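## Task

Undo the knot in the plastic bag's handles, then take exactly three pieces of fruit out and set them on open table surface, leaving every other piece inside the bag.

## Robot and tools

Robot: two arms, left_arm and right_arm, each ending in a parallel two-finger gripper. The fingers point along the gripper's +z axis and close along its y axis. The reported end_effector_position is the spot between the pads, roughly 1 cm short of the fingertips.

Frames: the scene frame has its origin at table height, halfway between the two nominal arm bases, a little behind the near table edge. +x runs out over the table, +z is up, and left_arm sits on the +y side. Image left and right do not match the arm names. Each arm reports its hand pose, velocities and targets in its own base frame, which sits near (0, +0.33, 0) for left_arm and (0, -0.32, 0) for right_arm, nearly level. Fixed cameras (cam_high, cam_low) and the table use the scene frame. Printed positions can be a few cm off, more at long reach.

execute_actions(actions, cameras): actions is a list of actions. Each action is a list of 1 to 15 rows, one row per 1/30 s step; if there are fewer than 15 rows the last row repeats. Every row is one flat list of 14 numbers, all in [-1, 1], covering both arms: left_arm dx, dy, dz, rx, ry, rz, opening, then right_arm in the same order. dx..rz are offsets, not poses: they are measured from that arm's Hand target as it stood when the action began, along the arm's own base axes, and every row of the action counts from that same start. rx, ry, rz form a single rotation vector about the Hand target position. Scale: 1.0 equals 0.6 m or 180 degrees. Repeating an offset in a new action moves the arm again. Sending six zeros re-requests the current Hand target. Opening is absolute: +1 fully open (0.093 m), -1 closed. An empty actions list returns state plus all camera images.

move(target, speed, blend, opening_speed, grip_force, blocking, cameras): target is one 14-number row in the same layout and scale as above (offsets from each arm's Hand target, base axes), or a list of up to 15 such rows, all counted from the same starting Hand targets, not chained. speed is m/s, 0.002 to 2.9, default 0.25 (turn rate up to twice that in rad/s); one value or one per target. blend in metres rounds corners in a list; 0 stops at each. opening_speed is the gripper rate on the -1..+1 scale per second, at least 0.2. grip_force is newtons per pad, 10 to 50, one value or one per arm; it persists, and here the task caps force near 25 to 37 N. Lower forces close slowly. Paths are straight, end together, ignore obstacles and the other arm, and are cut off after 10 s. blocking=false returns early while motion continues.

wait(seconds 0 to 10) lets the scene run with commands held. stop brakes a running move. zoom_image(camera, region [x0, y0, x1, y1] in pixels, at most 504 by 504) enlarges part of the newest image of cam_high, cam_low, cam_left_wrist or cam_right_wrist. finished_scene(scene) ends the current scene by its number and cannot be undone; only call it once the bag is untied and the right fruit count is out and resting.

Results: end_effector_position (m) and end_effector_quat_wxyz per arm, Hand target (the last commanded pose after clipping, which the next offsets use), Tool commands, grip_measured (+1 open, -1 closed; pads meet near -0.94; add about 0.0208 per mm of object width), joint positions (gripper gap in m last), joint torques, and joint velocities, which may be summarized as within noise. A move adds a move: line such as done, off_target, moving, held or fault, plus limits such as paced or held. The controller clips commanded rotation to 40 degrees from the measured one per step. Grippers often sag short of the target; an all-zero command asks again, and a remaining gap can be sent as an offset. Check pose after each move and correct tilt.

Gripping: to hold, keep sending the closing value; to release, send a value well above the object's width reading. Sending a value far below the width at once spikes the squeeze briefly; soft fruit can be crushed.

Avoid: dropping fruit or releasing it while moving; fruit or bag ending up off the table; fast impacts; hard pushes into the table, the bar, plate or low rail behind it; grippers or wrist cameras touching each other, or one gripper closing on the other's fingers; paths passing close to an arm's own base; long stretched holds or pushing at unreachable poses, which overheat motors (MOTOR HOT warns at 75 °C; a fault at 90 °C folds that arm for good). An arm blocked by something keeps pressing until commanded back past its gripper.

Each tool is called after "Request:" by a JSON object that holds its "fn" and its "kwargs", one argument or row to a line.

## Session

Request:
{"fn": "execute_actions", "kwargs": {
  "actions": []
}}

Scene clock: 0.00 s.
left_arm: end_effector_position=(+0.3741, +0.0034, +0.1040) grip_measured=+1.000 end_effector_quat_wxyz=(+0.633, -0.038, +0.773, -0.015) | right_arm: end_effector_position=(+0.3710, +0.0100, +0.1145) grip_measured=+1.000 end_effector_quat_wxyz=(+0.645, -0.001, +0.764, -0.017)
Joint positions: left_arm=[-0.004 1.585 0.238 1.148 -0.03 -0.078 0.093] | right_arm=[0.069 1.545 0.227 1.149 0.092 -0.012 0.093]
Joint velocities: within noise
Joint torques (N m): no reading
Heat: left arm: 27 °C; right arm: 27 °C.
Hand target: left_arm +0.3746, +0.0021, +0.1044; +0.633, -0.036, +0.773, -0.016 | right_arm +0.3724, +0.0118, +0.1179; +0.649, -0.003, +0.761, -0.015
Tool commands: left_gripper/opening=+1.0 right_gripper/opening=+1.0

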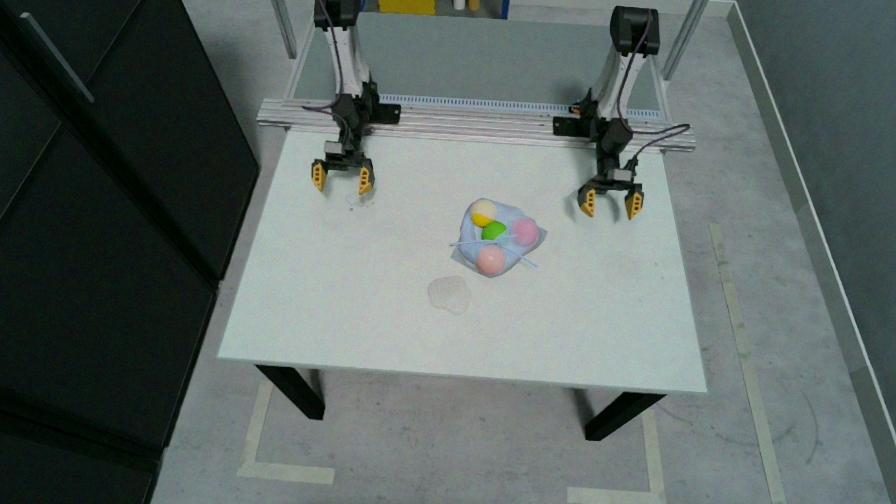

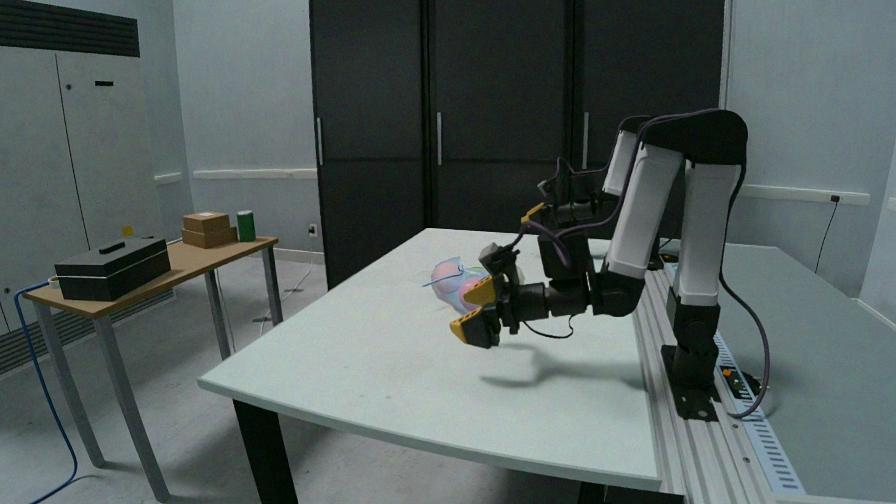

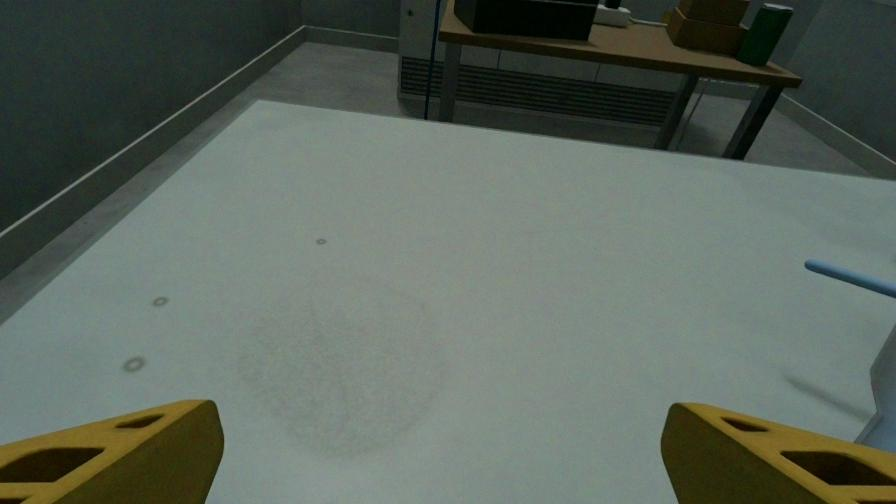

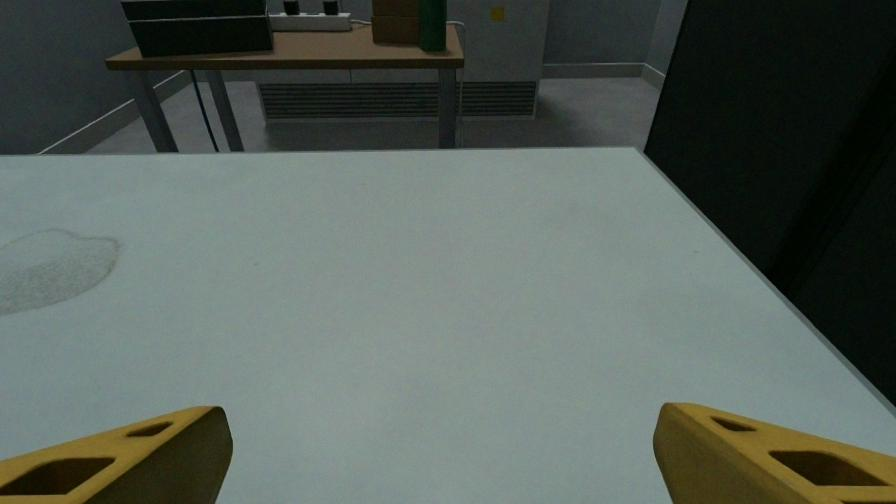

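Request:
{"fn": "zoom_image", "kwargs": {
  "camera": "cam_high",
  "region": [430, 180, 570, 300]
}}

Request:
{"fn": "zoom_image", "kwargs": {
  "camera": "cam_low",
  "region": [400, 230, 540, 330]
}}

Scaled by 3.600 from the camera's 896x504 image, which has a finer 1280x720 frame.

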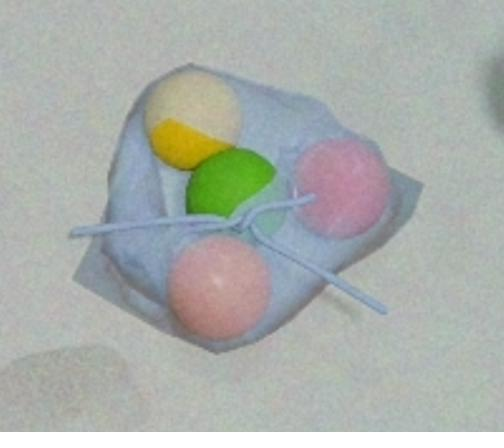

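Scaled by 3.600 from the camera's 896x504 image, which has a finer 1280x720 frame.

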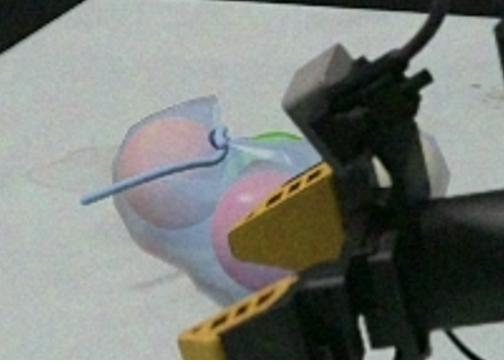

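Request:
{"fn": "move", "kwargs": {
  "target": [-0.1, -0.3, 0.25, 0, 0.25, 0, 1, -0.05, 0.2, 0.2, 0, 0.25, 0, 1],
  "cameras": ["all"]
}}

Scene clock: 5.37 s.
left_arm: end_effector_position=(+0.3155, -0.1722, +0.2532) grip_measured=+1.000 end_effector_quat_wxyz=(+0.296, -0.040, +0.954, +0.005) | right_arm: end_effector_position=(+0.3409, +0.1253, +0.2358) grip_measured=+1.000 end_effector_quat_wxyz=(+0.312, -0.006, +0.950, -0.020)
Joint positions: left_arm=[-0.679 1.535 1.621 -1.186 -0.391 -0.668 0.093] | right_arm=[0.499 1.455 1.448 -1.003 0.32 0.393 0.093]
Joint torques (N m): left_arm=[-0.34 -5.23 8.85 1.13 -0.1 -0.1] | right_arm=[0.29 -3.51 9.47 1.14 0.13 0.12]
Heat: left arm: 28 °C; right arm: 28 °C.
Hand target: left_arm +0.3145, -0.1780, +0.2545; +0.289, -0.040, +0.957, -0.001 | right_arm +0.3424, +0.1318, +0.2379; +0.308, -0.008, +0.951, -0.012
Off the commanded pose: left_arm 0.006 m, 1 deg | right_arm 0.007 m, 1 deg.
move: done
camera_calibration:
cam_left_wrist: T_world_to_cam=[[0.0941235, -0.994891, 0.0365177, -0.211322], [-0.978164, -0.0992438, -0.18261, 0.377166], [0.185301, -0.0185324, -0.982507, 0.272185], [0, 0, 0, 1]] pos_world=[0.338384, -0.167767, 0.344015]
cam_right_wrist: T_world_to_cam=[[-0.00342903, -0.997032, 0.0769055, 0.103602], [-0.982466, -0.010977, -0.186116, 0.419746], [0.186408, -0.0761953, -0.979513, 0.266518], [0, 0, 0, 1]] pos_world=[0.363061, 0.12821, 0.331212]

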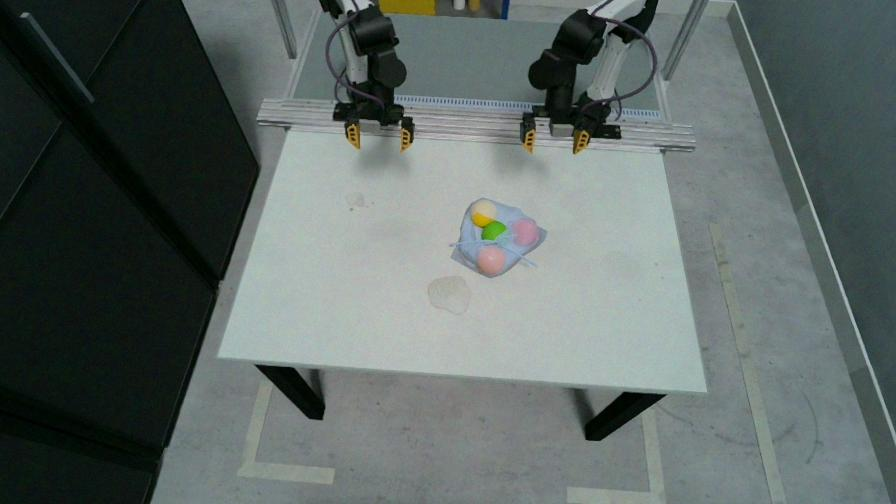

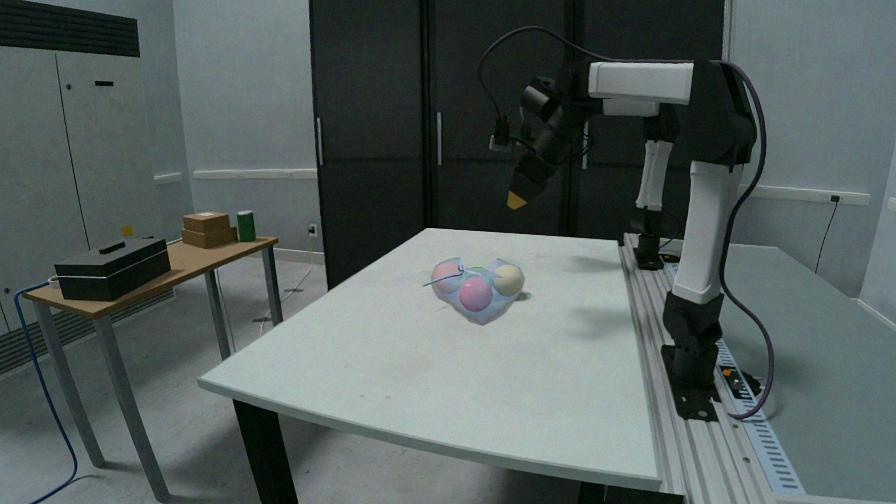

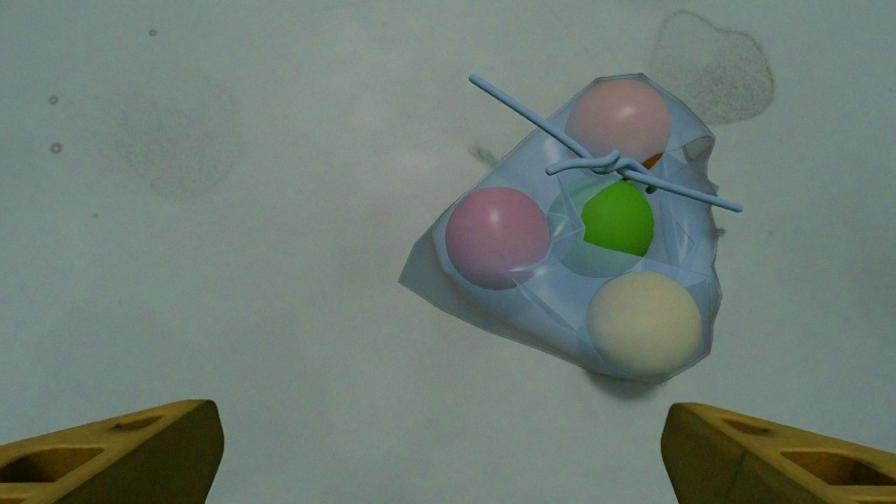

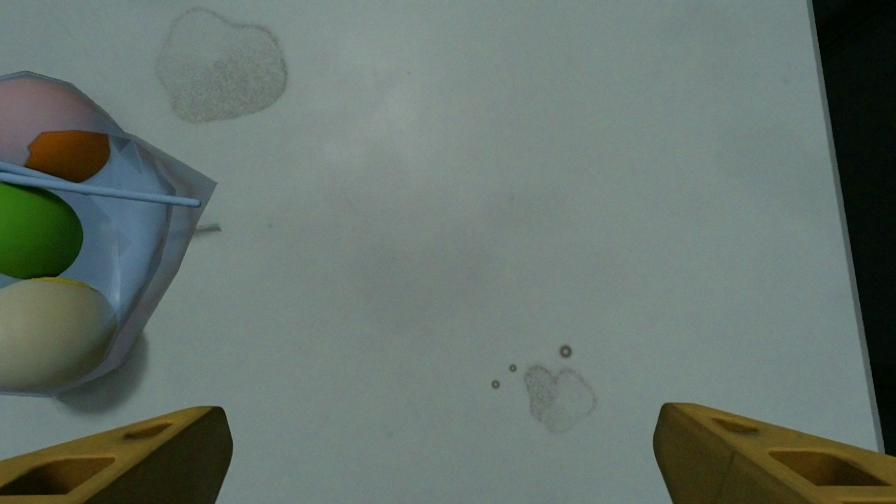

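Request:
{"fn": "zoom_image", "kwargs": {
  "camera": "cam_left_wrist",
  "region": [450, 50, 760, 230]
}}

Request:
{"fn": "zoom_image", "kwargs": {
  "camera": "cam_left_wrist",
  "region": [540, 130, 680, 210]
}}

Request:
{"fn": "zoom_image", "kwargs": {
  "camera": "cam_low",
  "region": [410, 240, 540, 330]
}}

Scaled by 1.626 from the camera's 896x504 image, which has a finer 1280x720 frame.

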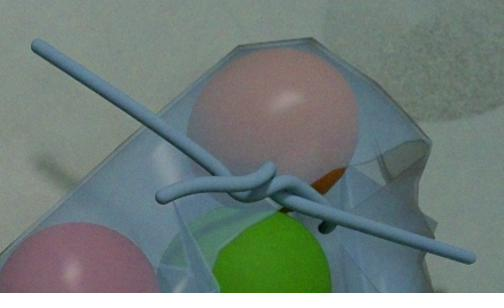

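Scaled by 3.600 from the camera's 896x504 image, which has a finer 1280x720 frame.

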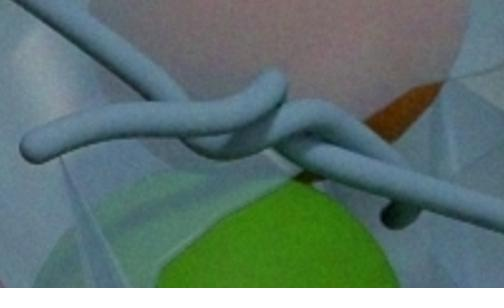

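Scaled by 3.877 from the camera's 896x504 image, which has a finer 1280x720 frame.

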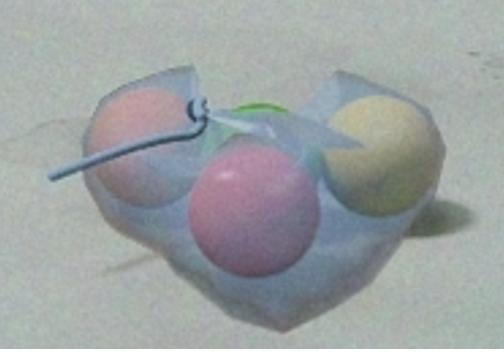

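Request:
{"fn": "move", "kwargs": {
  "target": [0.234, -0.098, -0.124, 0.148, 0.148, -0.51, 1, 0, 0, 0, 0, 0, 0, 1],
  "cameras": ["all"]
}}

Request:
{"fn": "zoom_image", "kwargs": {
  "camera": "cam_left_wrist",
  "region": [200, 0, 700, 504]
}}

Scene clock: 17.97 s.
left_arm: end_effector_position=(+0.4538, -0.2366, +0.1861) grip_measured=+1.000 end_effector_quat_wxyz=(+0.153, +0.693, +0.704, +0.042) | right_arm: end_effector_position=(+0.3408, +0.1253, +0.2358) grip_measured=+1.000 end_effector_quat_wxyz=(+0.312, -0.006, +0.950, -0.020)
Joint positions: left_arm=[-0.477 2.428 2.729 -1.553 0.01 1.076 0.093] | right_arm=[0.499 1.455 1.448 -1.003 0.32 0.393 0.093]
Joint torques (N m): left_arm=[0.09 -11.03 7.56 0.91 0.04 0.12] | right_arm=[0.34 -3.49 9.36 1.15 0.15 0.13]
Heat: left arm: 29 °C; right arm: 30 °C.
Hand target: left_arm +0.4549, -0.2368, +0.1801; -0.001, +0.707, +0.707, -0.001 | right_arm +0.3424, +0.1319, +0.2379; +0.308, -0.008, +0.951, -0.012
Off the commanded pose: left_arm 0.006 m, 18 deg | right_arm 0.007 m, 1 deg.
joint sent to its limit (left arm) — joint 4 (wrist pitch), lower limit. The joint targets are off in orientation, not in position.
move: off_target (left_arm)
camera_calibration:
cam_left_wrist: T_world_to_cam=[[-0.964425, -0.0603708, -0.257371, 0.470098], [-0.123402, 0.963803, 0.236337, 0.279399], [0.233788, 0.25969, -0.936966, 0.214664], [0, 0, 0, 1]] pos_world=[0.437667, -0.296651, 0.25609]
cam_right_wrist: T_world_to_cam=[[-0.00352236, -0.997058, 0.0765687, 0.10375], [-0.982564, -0.0107827, -0.185609, 0.419591], [0.185889, -0.0758875, -0.979636, 0.266706], [0, 0, 0, 1]] pos_world=[0.363062, 0.128208, 0.331211]

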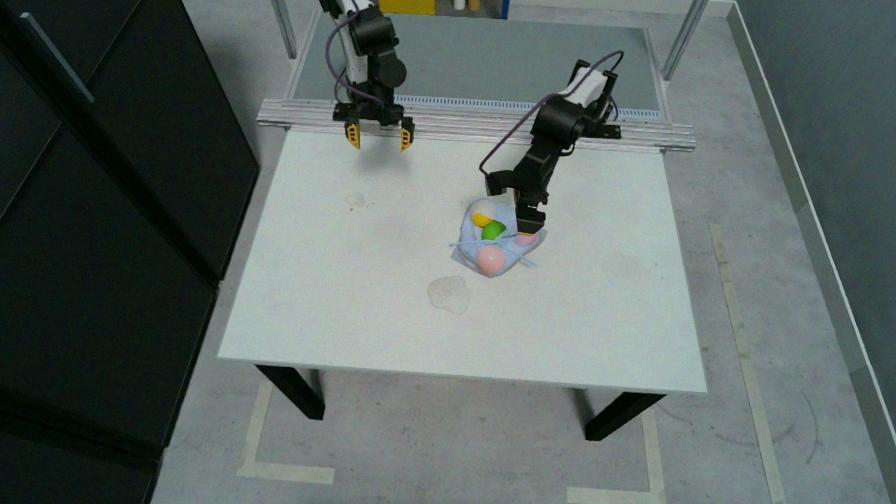

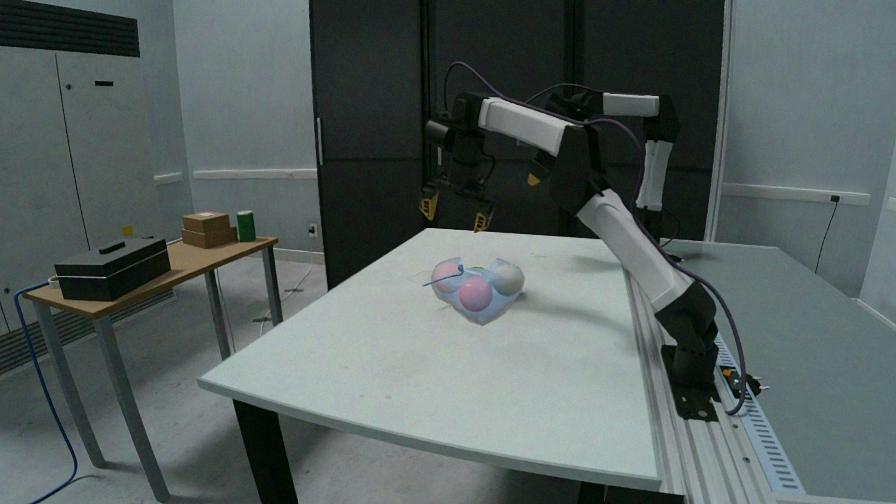

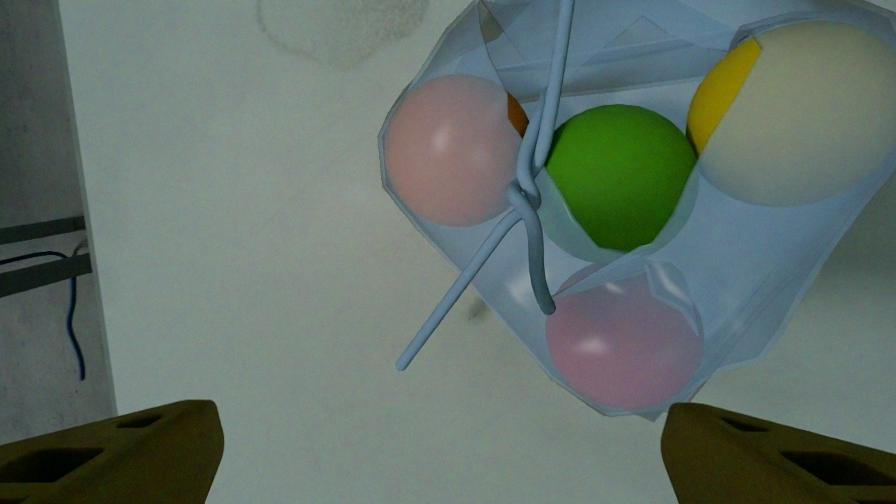

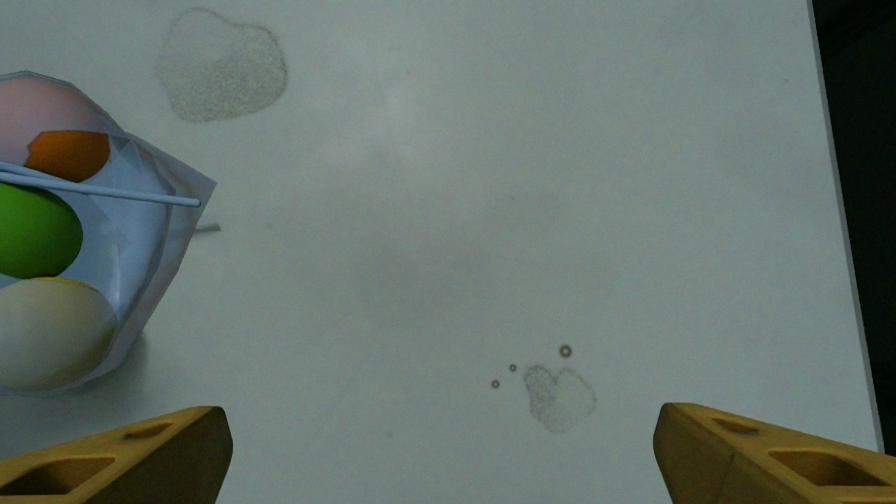

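Scaled by 1.000.

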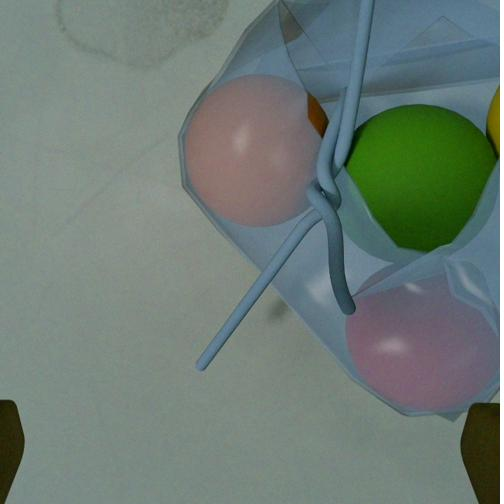

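Request:
{"fn": "move", "kwargs": {
  "target": [-0.0215, 0.0133, -0.092, -0.049, -0.086, 0.005, -0.3, 0, 0, 0, 0, 0, 0, 1],
  "cameras": ["cam_left_wrist", "cam_low"]
}}

Request:
{"fn": "zoom_image", "kwargs": {
  "camera": "cam_low",
  "region": [400, 160, 540, 330]
}}

Scene clock: 21.47 s.
left_arm: end_effector_position=(+0.4411, -0.2300, +0.1148) grip_measured=-0.298 end_effector_quat_wxyz=(+0.134, +0.695, +0.706, +0.036) | right_arm: end_effector_position=(+0.3408, +0.1253, +0.2358) grip_measured=+1.000 end_effector_quat_wxyz=(+0.312, -0.006, +0.950, -0.020)
Joint positions: left_arm=[-0.477 2.222 2.078 -1.15 0.01 1.077 0.031] | right_arm=[0.499 1.455 1.448 -1.003 0.32 0.393 0.093]
Joint torques (N m): left_arm=[0.49 -14.54 5.15 1.15 0.11 0.03] | right_arm=[0.31 -3.48 9.43 1.16 0.16 0.13]
Heat: left arm: 30 °C; right arm: 31 °C.
Hand target: left_arm +0.4421, -0.2288, +0.1248; +0.148, +0.693, +0.704, +0.040 | right_arm +0.3424, +0.1319, +0.2379; +0.308, -0.008, +0.951, -0.012
Off the commanded pose: left_arm 0.010 m, 2 deg | right_arm 0.007 m, 1 deg.
move: done
camera_calibration:
cam_left_wrist: T_world_to_cam=[[-0.973217, -0.0554396, -0.223102, 0.440934], [-0.114018, 0.959115, 0.259035, 0.280554], [0.19962, 0.277535, -0.939748, 0.168641], [0, 0, 0, 1]] pos_world=[0.427448, -0.291442, 0.18418]
Images, in order (width x height): cam_low 896x504, cam_left_wrist 896x504.

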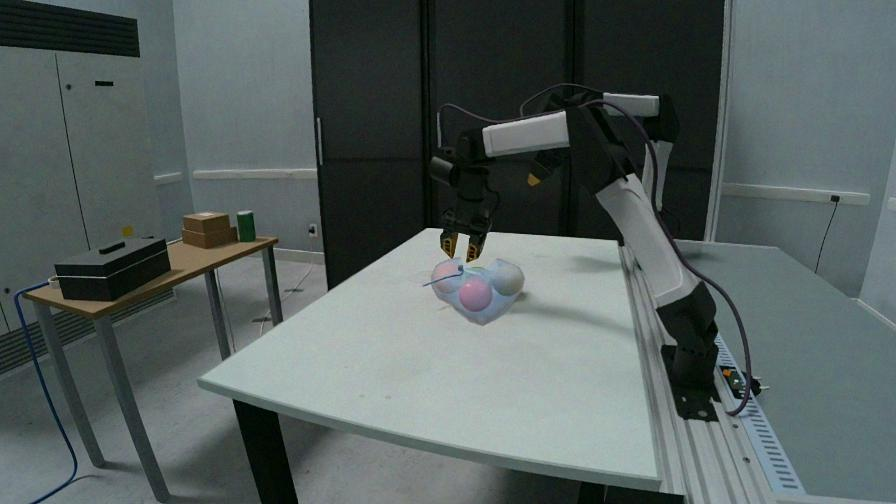

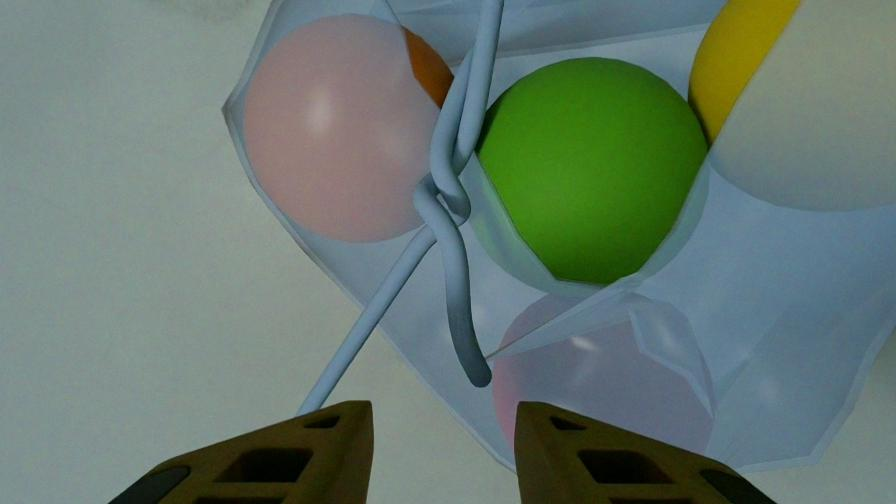

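Scaled by 2.965 from the camera's 896x504 image, which has a finer 1280x720 frame.

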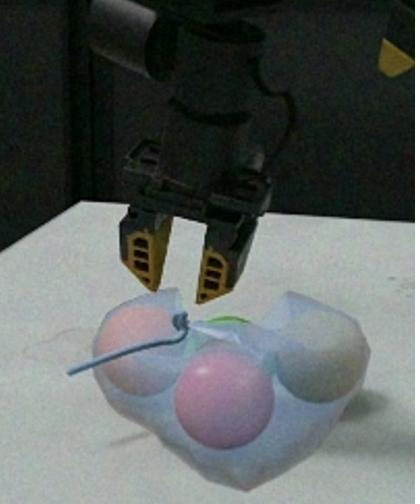

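Request:
{"fn": "move", "kwargs": {
  "target": [0, -0.0183, -0.058, 0, 0, 0, -0.3, 0, 0, 0, 0, 0, 0, 1],
  "cameras": ["cam_left_wrist"],
  "speed": 0.1
}}

Scene clock: 23.40 s.
left_arm: end_effector_position=(+0.4447, -0.2340, +0.0881) grip_measured=-0.298 end_effector_quat_wxyz=(+0.142, +0.693, +0.705, +0.038) | right_arm: end_effector_position=(+0.3408, +0.1253, +0.2358) grip_measured=+1.000 end_effector_quat_wxyz=(+0.312, -0.006, +0.950, -0.020)
Joint positions: left_arm=[-0.481 2.221 1.967 -1.022 0.01 1.071 0.031] | right_arm=[0.499 1.455 1.448 -1.003 0.32 0.393 0.093]
Joint torques (N m): left_arm=[-0.96 -13.29 5.18 1.13 0.04 -0.12] | right_arm=[0.34 -3.43 9.5 1.15 0.14 0.14]
Heat: left arm: 30 °C; right arm: 31 °C.
Hand target: left_arm +0.4420, -0.2398, +0.0900; +0.148, +0.693, +0.704, +0.040 | right_arm +0.3424, +0.1319, +0.2379; +0.308, -0.008, +0.951, -0.012
Off the commanded pose: left_arm 0.007 m, 1 deg | right_arm 0.007 m, 1 deg.
move: done
camera_calibration:
cam_left_wrist: T_world_to_cam=[[-0.969794, -0.0592455, -0.236622, 0.437053], [-0.119325, 0.961288, 0.248368, 0.295547], [0.212747, 0.2691, -0.939321, 0.136133], [0, 0, 0, 1]] pos_world=[0.430156, -0.294846, 0.157884]
Images, in order (width x height): cam_left_wrist 896x504.

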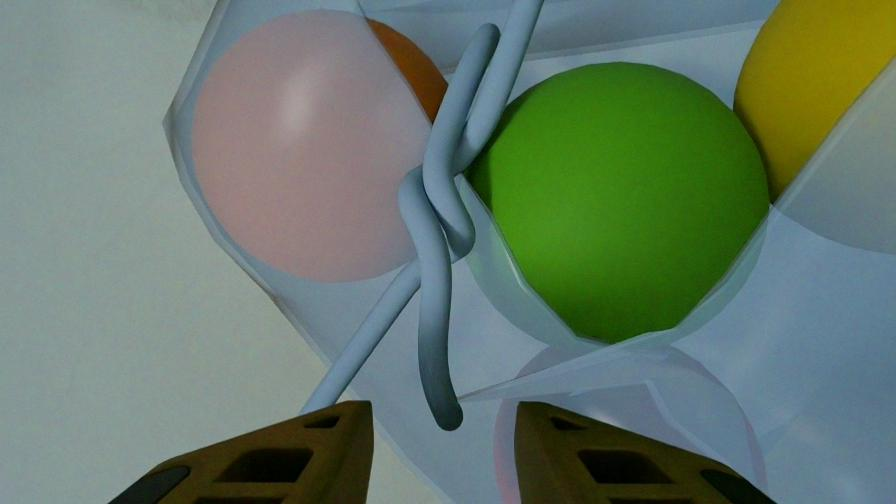

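Request:
{"fn": "move", "kwargs": {
  "target": [0, -0.022, -0.008, 0, 0, 0, -0.3, 0, 0, 0, 0, 0, 0, 1],
  "cameras": ["cam_left_wrist","cam_low"],
  "speed": 0.1
}}

Request:
{"fn": "zoom_image", "kwargs": {
  "camera": "cam_low",
  "region": [420, 220, 520, 310]
}}

Scene clock: 24.77 s.
left_arm: end_effector_position=(+0.4385, -0.2462, +0.0882) grip_measured=-0.298 end_effector_quat_wxyz=(+0.144, +0.695, +0.704, +0.035) | right_arm: end_effector_position=(+0.3408, +0.1253, +0.2358) grip_measured=+1.000 end_effector_quat_wxyz=(+0.312, -0.006, +0.950, -0.020)
Joint positions: left_arm=[-0.509 2.221 1.967 -1.02 0.008 1.047 0.031] | right_arm=[0.499 1.455 1.448 -1.003 0.32 0.393 0.093]
Joint torques (N m): left_arm=[-0.77 -11.06 7.57 1.16 -0.05 -0.1] | right_arm=[0.39 -3.51 9.37 1.16 0.12 0.13]
Heat: left arm: 30 °C; right arm: 32 °C.
Hand target: left_arm +0.4420, -0.2530, +0.0852; +0.148, +0.693, +0.704, +0.040 | right_arm +0.3424, +0.1319, +0.2379; +0.308, -0.008, +0.951, -0.012
Off the commanded pose: left_arm 0.008 m, 1 deg | right_arm 0.007 m, 1 deg.
move: done
camera_calibration:
cam_left_wrist: T_world_to_cam=[[-0.970276, -0.055988, -0.235437, 0.431354], [-0.114628, 0.963139, 0.243361, 0.305412], [0.213133, 0.263114, -0.940928, 0.13928], [0, 0, 0, 1]] pos_world=[0.423855, -0.30665, 0.158284]
Images, in order (width x height): cam_low 896x504, cam_left_wrist 896x504.

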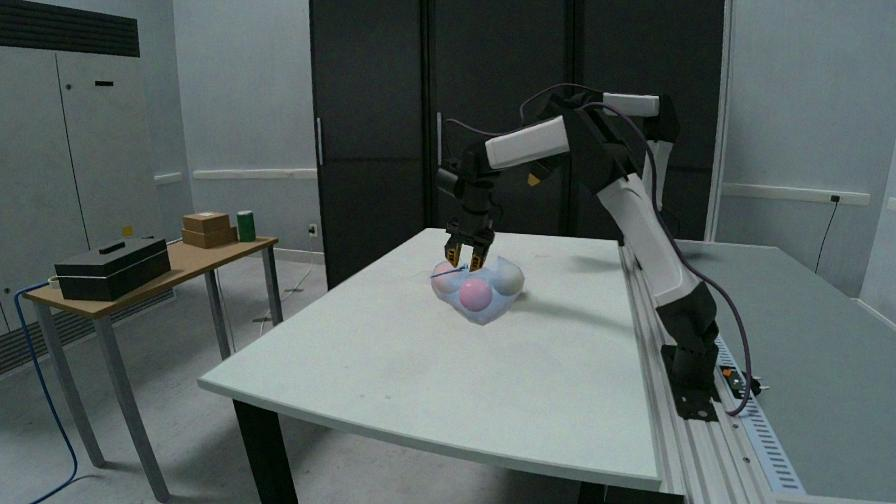

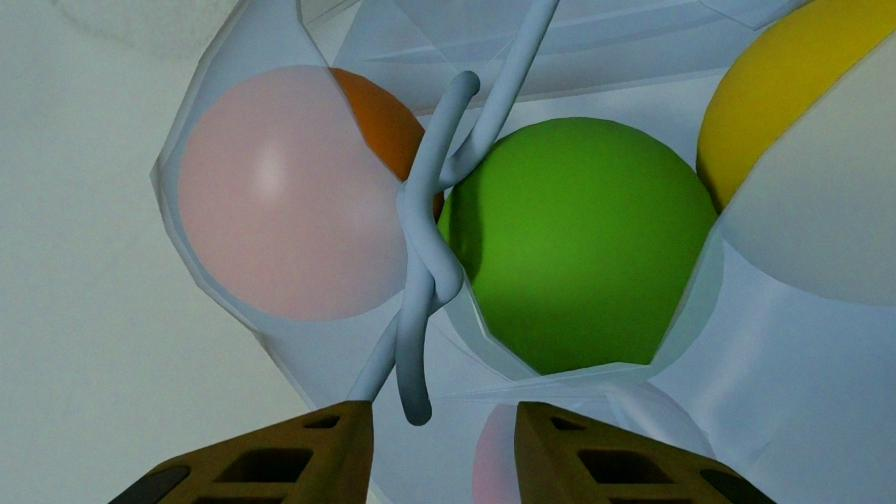

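Scaled by 5.040 from the camera's 896x504 image, which has a finer 1280x720 frame.

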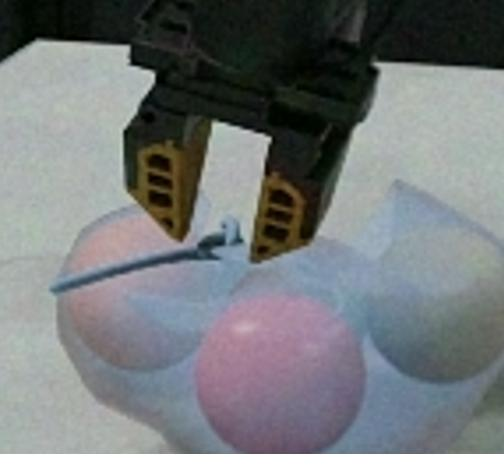

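Request:
{"fn": "move", "kwargs": {
  "target": [0.005, -0.005, -0.006, 0, 0, 0, -1, 0, 0, 0, 0, 0, 0, 1],
  "cameras": ["cam_left_wrist","cam_low"],
  "speed": 0.1
}}

Request:
{"fn": "zoom_image", "kwargs": {
  "camera": "cam_low",
  "region": [420, 220, 520, 310]
}}

Scene clock: 26.80 s.
left_arm: end_effector_position=(+0.4390, -0.2463, +0.0831) grip_measured=-0.973 end_effector_quat_wxyz=(+0.140, +0.694, +0.706, +0.035) | right_arm: end_effector_position=(+0.3408, +0.1253, +0.2358) grip_measured=+1.000 end_effector_quat_wxyz=(+0.312, -0.006, +0.950, -0.020)
Joint positions: left_arm=[-0.509 2.232 1.967 -1.017 0.007 1.044 0] | right_arm=[0.499 1.455 1.448 -1.003 0.32 0.393 0.093]
Joint torques (N m): left_arm=[-0.94 -10.58 9.03 1.14 -0.02 -0.12] | right_arm=[0.28 -3.49 9.47 1.17 0.13 0.14]
Heat: left arm: 30 °C; right arm: 32 °C.
Hand target: left_arm +0.4449, -0.2560, +0.0816; +0.148, +0.693, +0.704, +0.040 | right_arm +0.3424, +0.1319, +0.2379; +0.308, -0.008, +0.951, -0.012
Off the commanded pose: left_arm 0.012 m, 1 deg | right_arm 0.007 m, 1 deg.
move: off_target (left_arm)
camera_calibration:
cam_left_wrist: T_world_to_cam=[[-0.971702, -0.0582074, -0.228927, 0.430105], [-0.116074, 0.961742, 0.24815, 0.306542], [0.205725, 0.2677, -0.941283, 0.13884], [0, 0, 0, 1]] pos_world=[0.424952, -0.306947, 0.153082]
Images, in order (width x height): cam_low 896x504, cam_left_wrist 896x504.

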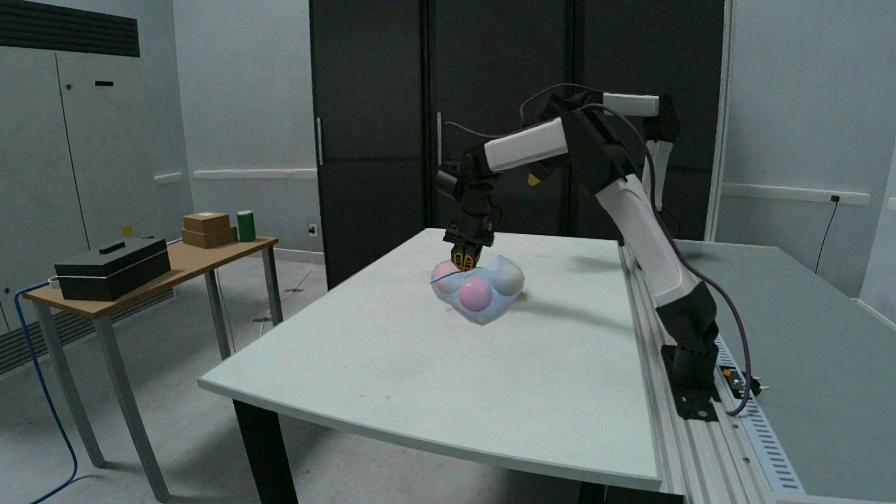

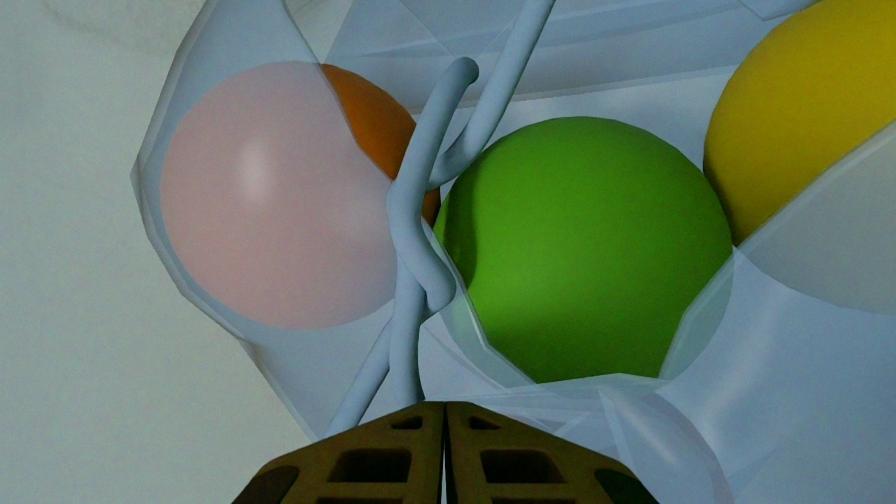

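Scaled by 5.040 from the camera's 896x504 image, which has a finer 1280x720 frame.

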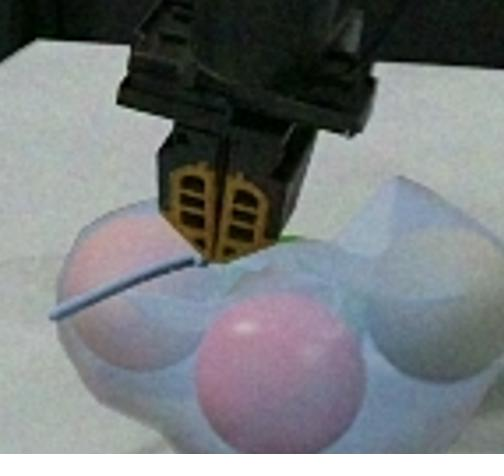

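Request:
{"fn": "move", "kwargs": {
  "target": [
    [0, 0.01, 0.05, 0, 0, 0, -1, 0, 0, 0, 0, 0, 0, 1],
    [0.012, 0, 0.03, 0, 0, 0, -0.45, 0, 0, 0, 0, 0, 0, 1],
    [0.013, 0, -0.018, 0, 0, 0, -0.45, 0, 0, 0, 0, 0, 0, 1]
  ],
  "cameras": ["cam_left_wrist","cam_low"],
  "speed": 0.1
}}

Request:
{"fn": "zoom_image", "kwargs": {
  "camera": "cam_low",
  "region": [420, 220, 520, 310]
}}

Scene clock: 31.20 s.
left_arm: end_effector_position=(+0.4538, -0.2546, +0.0855) grip_measured=-0.452 end_effector_quat_wxyz=(+0.158, +0.692, +0.703, +0.040) | right_arm: end_effector_position=(+0.3408, +0.1253, +0.2358) grip_measured=+1.000 end_effector_quat_wxyz=(+0.312, -0.006, +0.950, -0.020)
Joint positions: left_arm=[-0.509 2.27 2.027 -1 0.007 1.044 0.024] | right_arm=[0.499 1.455 1.448 -1.003 0.32 0.393 0.093]
Joint torques (N m): left_arm=[-0.24 -11 5.41 1.23 0.01 -0.04] | right_arm=[0.31 -3.54 9.48 1.16 0.14 0.13]
Heat: left arm: 31 °C; right arm: 33 °C.
Hand target: left_arm +0.4528, -0.2560, +0.0708; +0.148, +0.693, +0.704, +0.040 | right_arm +0.3424, +0.1319, +0.2379; +0.308, -0.008, +0.951, -0.012
Off the commanded pose: left_arm 0.015 m, 1 deg | right_arm 0.007 m, 1 deg.
move: off_target (left_arm)
camera_calibration:
cam_left_wrist: T_world_to_cam=[[-0.96321, -0.0629633, -0.261269, 0.4423], [-0.124275, 0.966336, 0.225281, 0.32248], [0.238289, 0.249462, -0.938609, 0.120585], [0, 0, 0, 1]] pos_world=[0.43737, -0.313857, 0.156092]
Images, in order (width x height): cam_low 896x504, cam_left_wrist 896x504.

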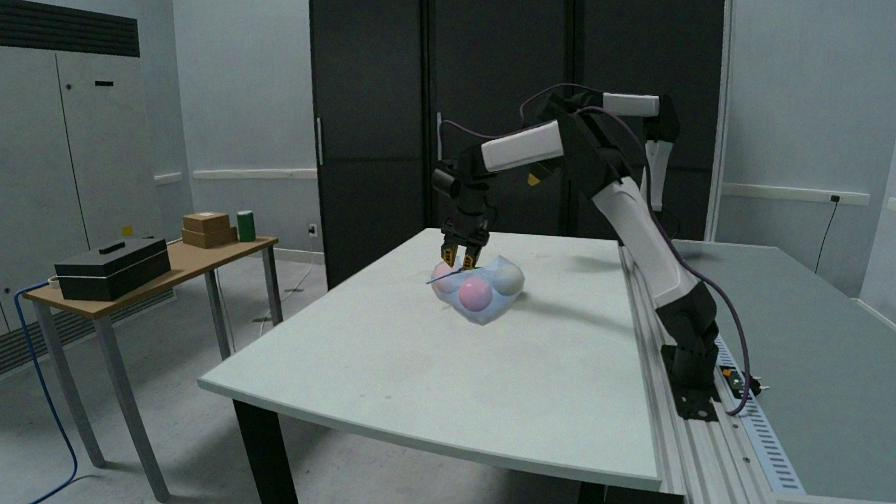

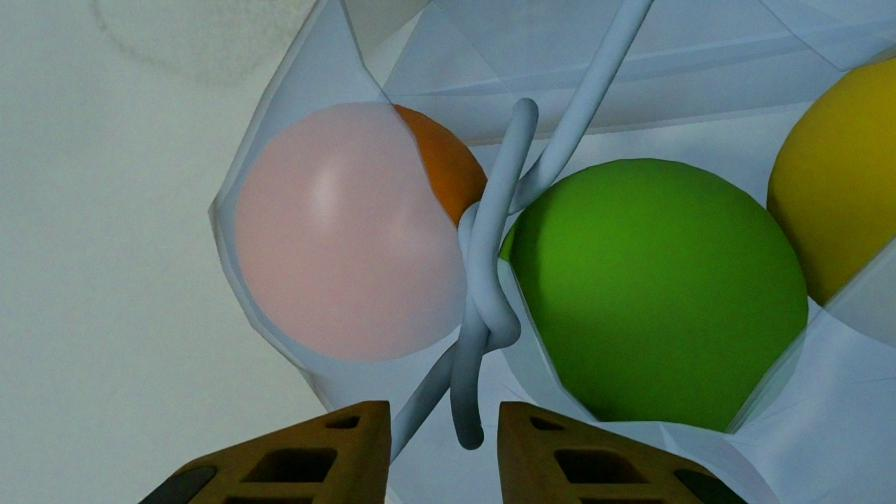

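Scaled by 5.040 from the camera's 896x504 image, which has a finer 1280x720 frame.

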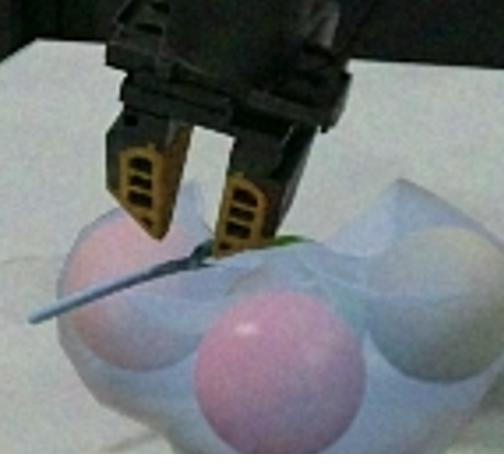

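Request:
{"fn": "move", "kwargs": {
  "target": [0, 0.004, -0.015, 0, 0, 0, -0.45, 0, 0, 0, 0, 0, 0, 1],
  "cameras": ["cam_left_wrist","cam_low"],
  "speed": 0.1
}}

Request:
{"fn": "zoom_image", "kwargs": {
  "camera": "cam_low",
  "region": [420, 220, 520, 310]
}}

Scene clock: 32.73 s.
left_arm: end_effector_position=(+0.4546, -0.2549, +0.0766) grip_measured=-0.452 end_effector_quat_wxyz=(+0.161, +0.692, +0.703, +0.041) | right_arm: end_effector_position=(+0.3408, +0.1253, +0.2358) grip_measured=+1.000 end_effector_quat_wxyz=(+0.312, -0.006, +0.950, -0.020)
Joint positions: left_arm=[-0.509 2.27 1.991 -0.959 0.006 1.044 0.024] | right_arm=[0.499 1.455 1.448 -1.003 0.32 0.393 0.093]
Joint torques (N m): left_arm=[0.09 -11.3 5.01 1.19 0.02 0] | right_arm=[0.35 -3.49 9.47 1.16 0.13 0.14]
Heat: left arm: 31 °C; right arm: 33 °C.
Hand target: left_arm +0.4528, -0.2536, +0.0618; +0.148, +0.693, +0.704, +0.040 | right_arm +0.3424, +0.1319, +0.2379; +0.308, -0.008, +0.951, -0.012
Off the commanded pose: left_arm 0.015 m, 1 deg | right_arm 0.007 m, 1 deg.
move: off_target (left_arm)
camera_calibration:
cam_left_wrist: T_world_to_cam=[[-0.962056, -0.0635659, -0.265346, 0.440351], [-0.125445, 0.966655, 0.223252, 0.325653], [0.242307, 0.248067, -0.93795, 0.109868], [0, 0, 0, 1]] pos_world=[0.437872, -0.314058, 0.147194]
Images, in order (width x height): cam_low 896x504, cam_left_wrist 896x504.

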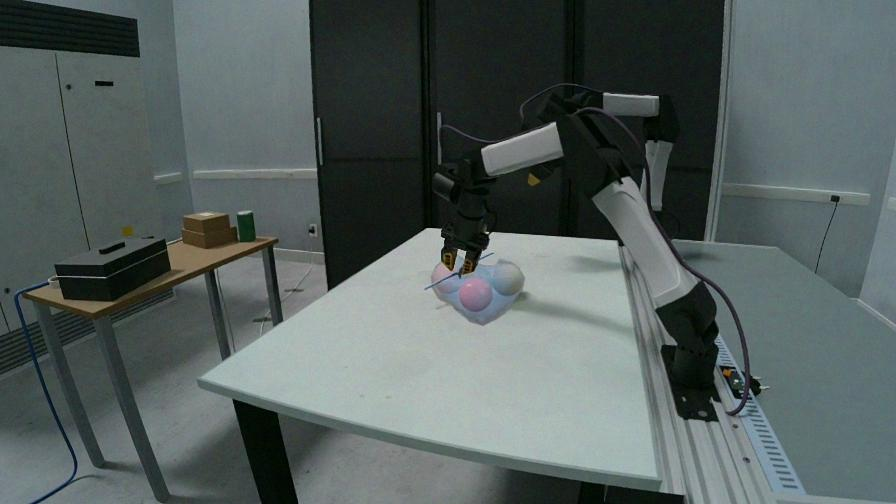

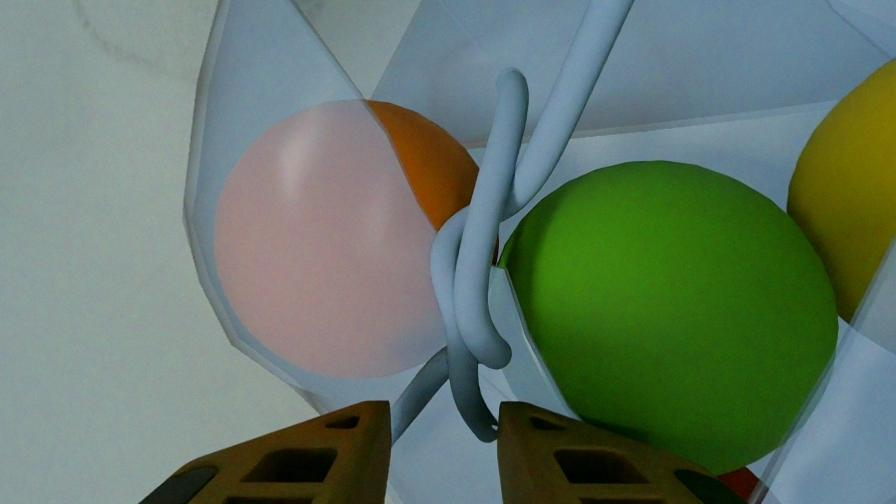

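Scaled by 5.040 from the camera's 896x504 image, which has a finer 1280x720 frame.

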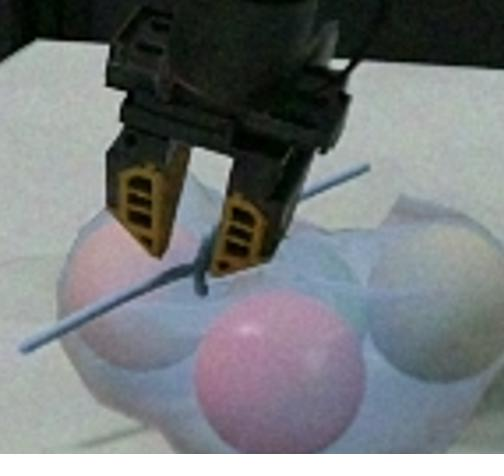

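Request:
{"fn": "move", "kwargs": {
  "target": [
    [0, -0.015, -0.012, 0, 0, 0, -0.5, 0, 0, 0, 0, 0, 0, 1],
    [0, -0.015, -0.012, 0, 0, 0, -1, 0, 0, 0, 0, 0, 0, 1]
  ],
  "cameras": ["cam_left_wrist","cam_low"],
  "speed": 0.1
}}

Request:
{"fn": "zoom_image", "kwargs": {
  "camera": "cam_low",
  "region": [420, 220, 520, 310]
}}

Scene clock: 34.60 s.
left_arm: end_effector_position=(+0.4571, -0.2570, +0.0708) grip_measured=-0.973 end_effector_quat_wxyz=(+0.161, +0.691, +0.703, +0.043) | right_arm: end_effector_position=(+0.3408, +0.1253, +0.2358) grip_measured=+1.000 end_effector_quat_wxyz=(+0.312, -0.006, +0.950, -0.020)
Joint positions: left_arm=[-0.512 2.284 1.991 -0.942 0.002 1.041 0] | right_arm=[0.499 1.455 1.448 -1.003 0.32 0.393 0.093]
Joint torques (N m): left_arm=[-0.98 -10.66 5.9 1.17 -0.01 -0.14] | right_arm=[0.39 -3.38 9.46 1.16 0.13 0.12]
Heat: left arm: 32 °C; right arm: 33 °C.
Hand target: left_arm +0.4528, -0.2625, +0.0546; +0.148, +0.693, +0.704, +0.040 | right_arm +0.3424, +0.1319, +0.2379; +0.308, -0.008, +0.951, -0.012
Off the commanded pose: left_arm 0.018 m, 2 deg | right_arm 0.007 m, 1 deg.
move: off_target (left_arm); target 2's new opening was sent with left_arm's hand 0.021 m and 2 deg from that target
camera_calibration:
cam_left_wrist: T_world_to_cam=[[-0.961014, -0.0651117, -0.268724, 0.440384], [-0.128115, 0.966114, 0.224078, 0.330368], [0.245028, 0.24977, -0.93679, 0.103525], [0, 0, 0, 1]] pos_world=[0.440174, -0.316356, 0.141294]
Images, in order (width x height): cam_low 896x504, cam_left_wrist 896x504.

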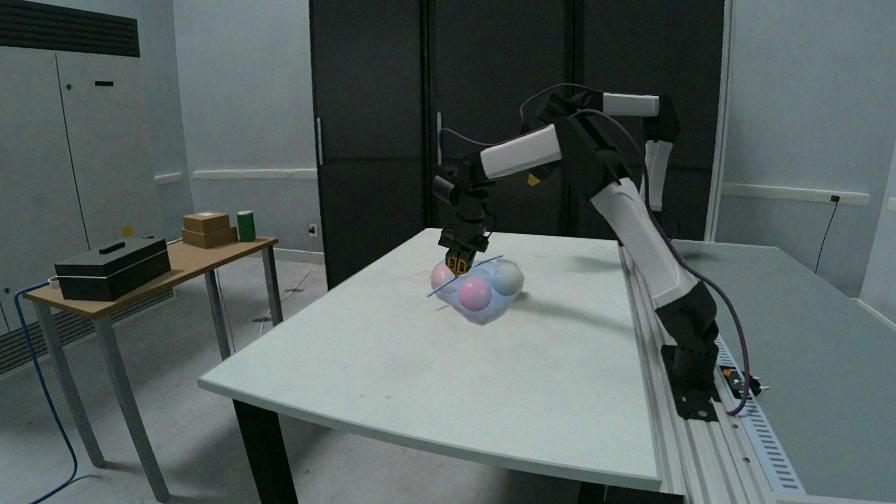

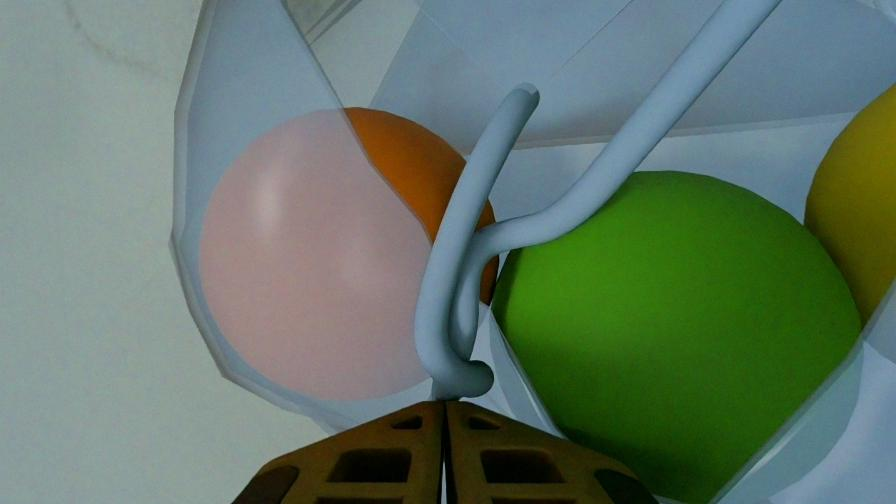

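Scaled by 5.040 from the camera's 896x504 image, which has a finer 1280x720 frame.

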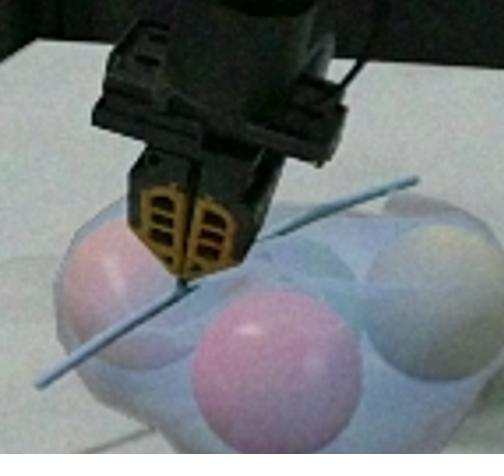

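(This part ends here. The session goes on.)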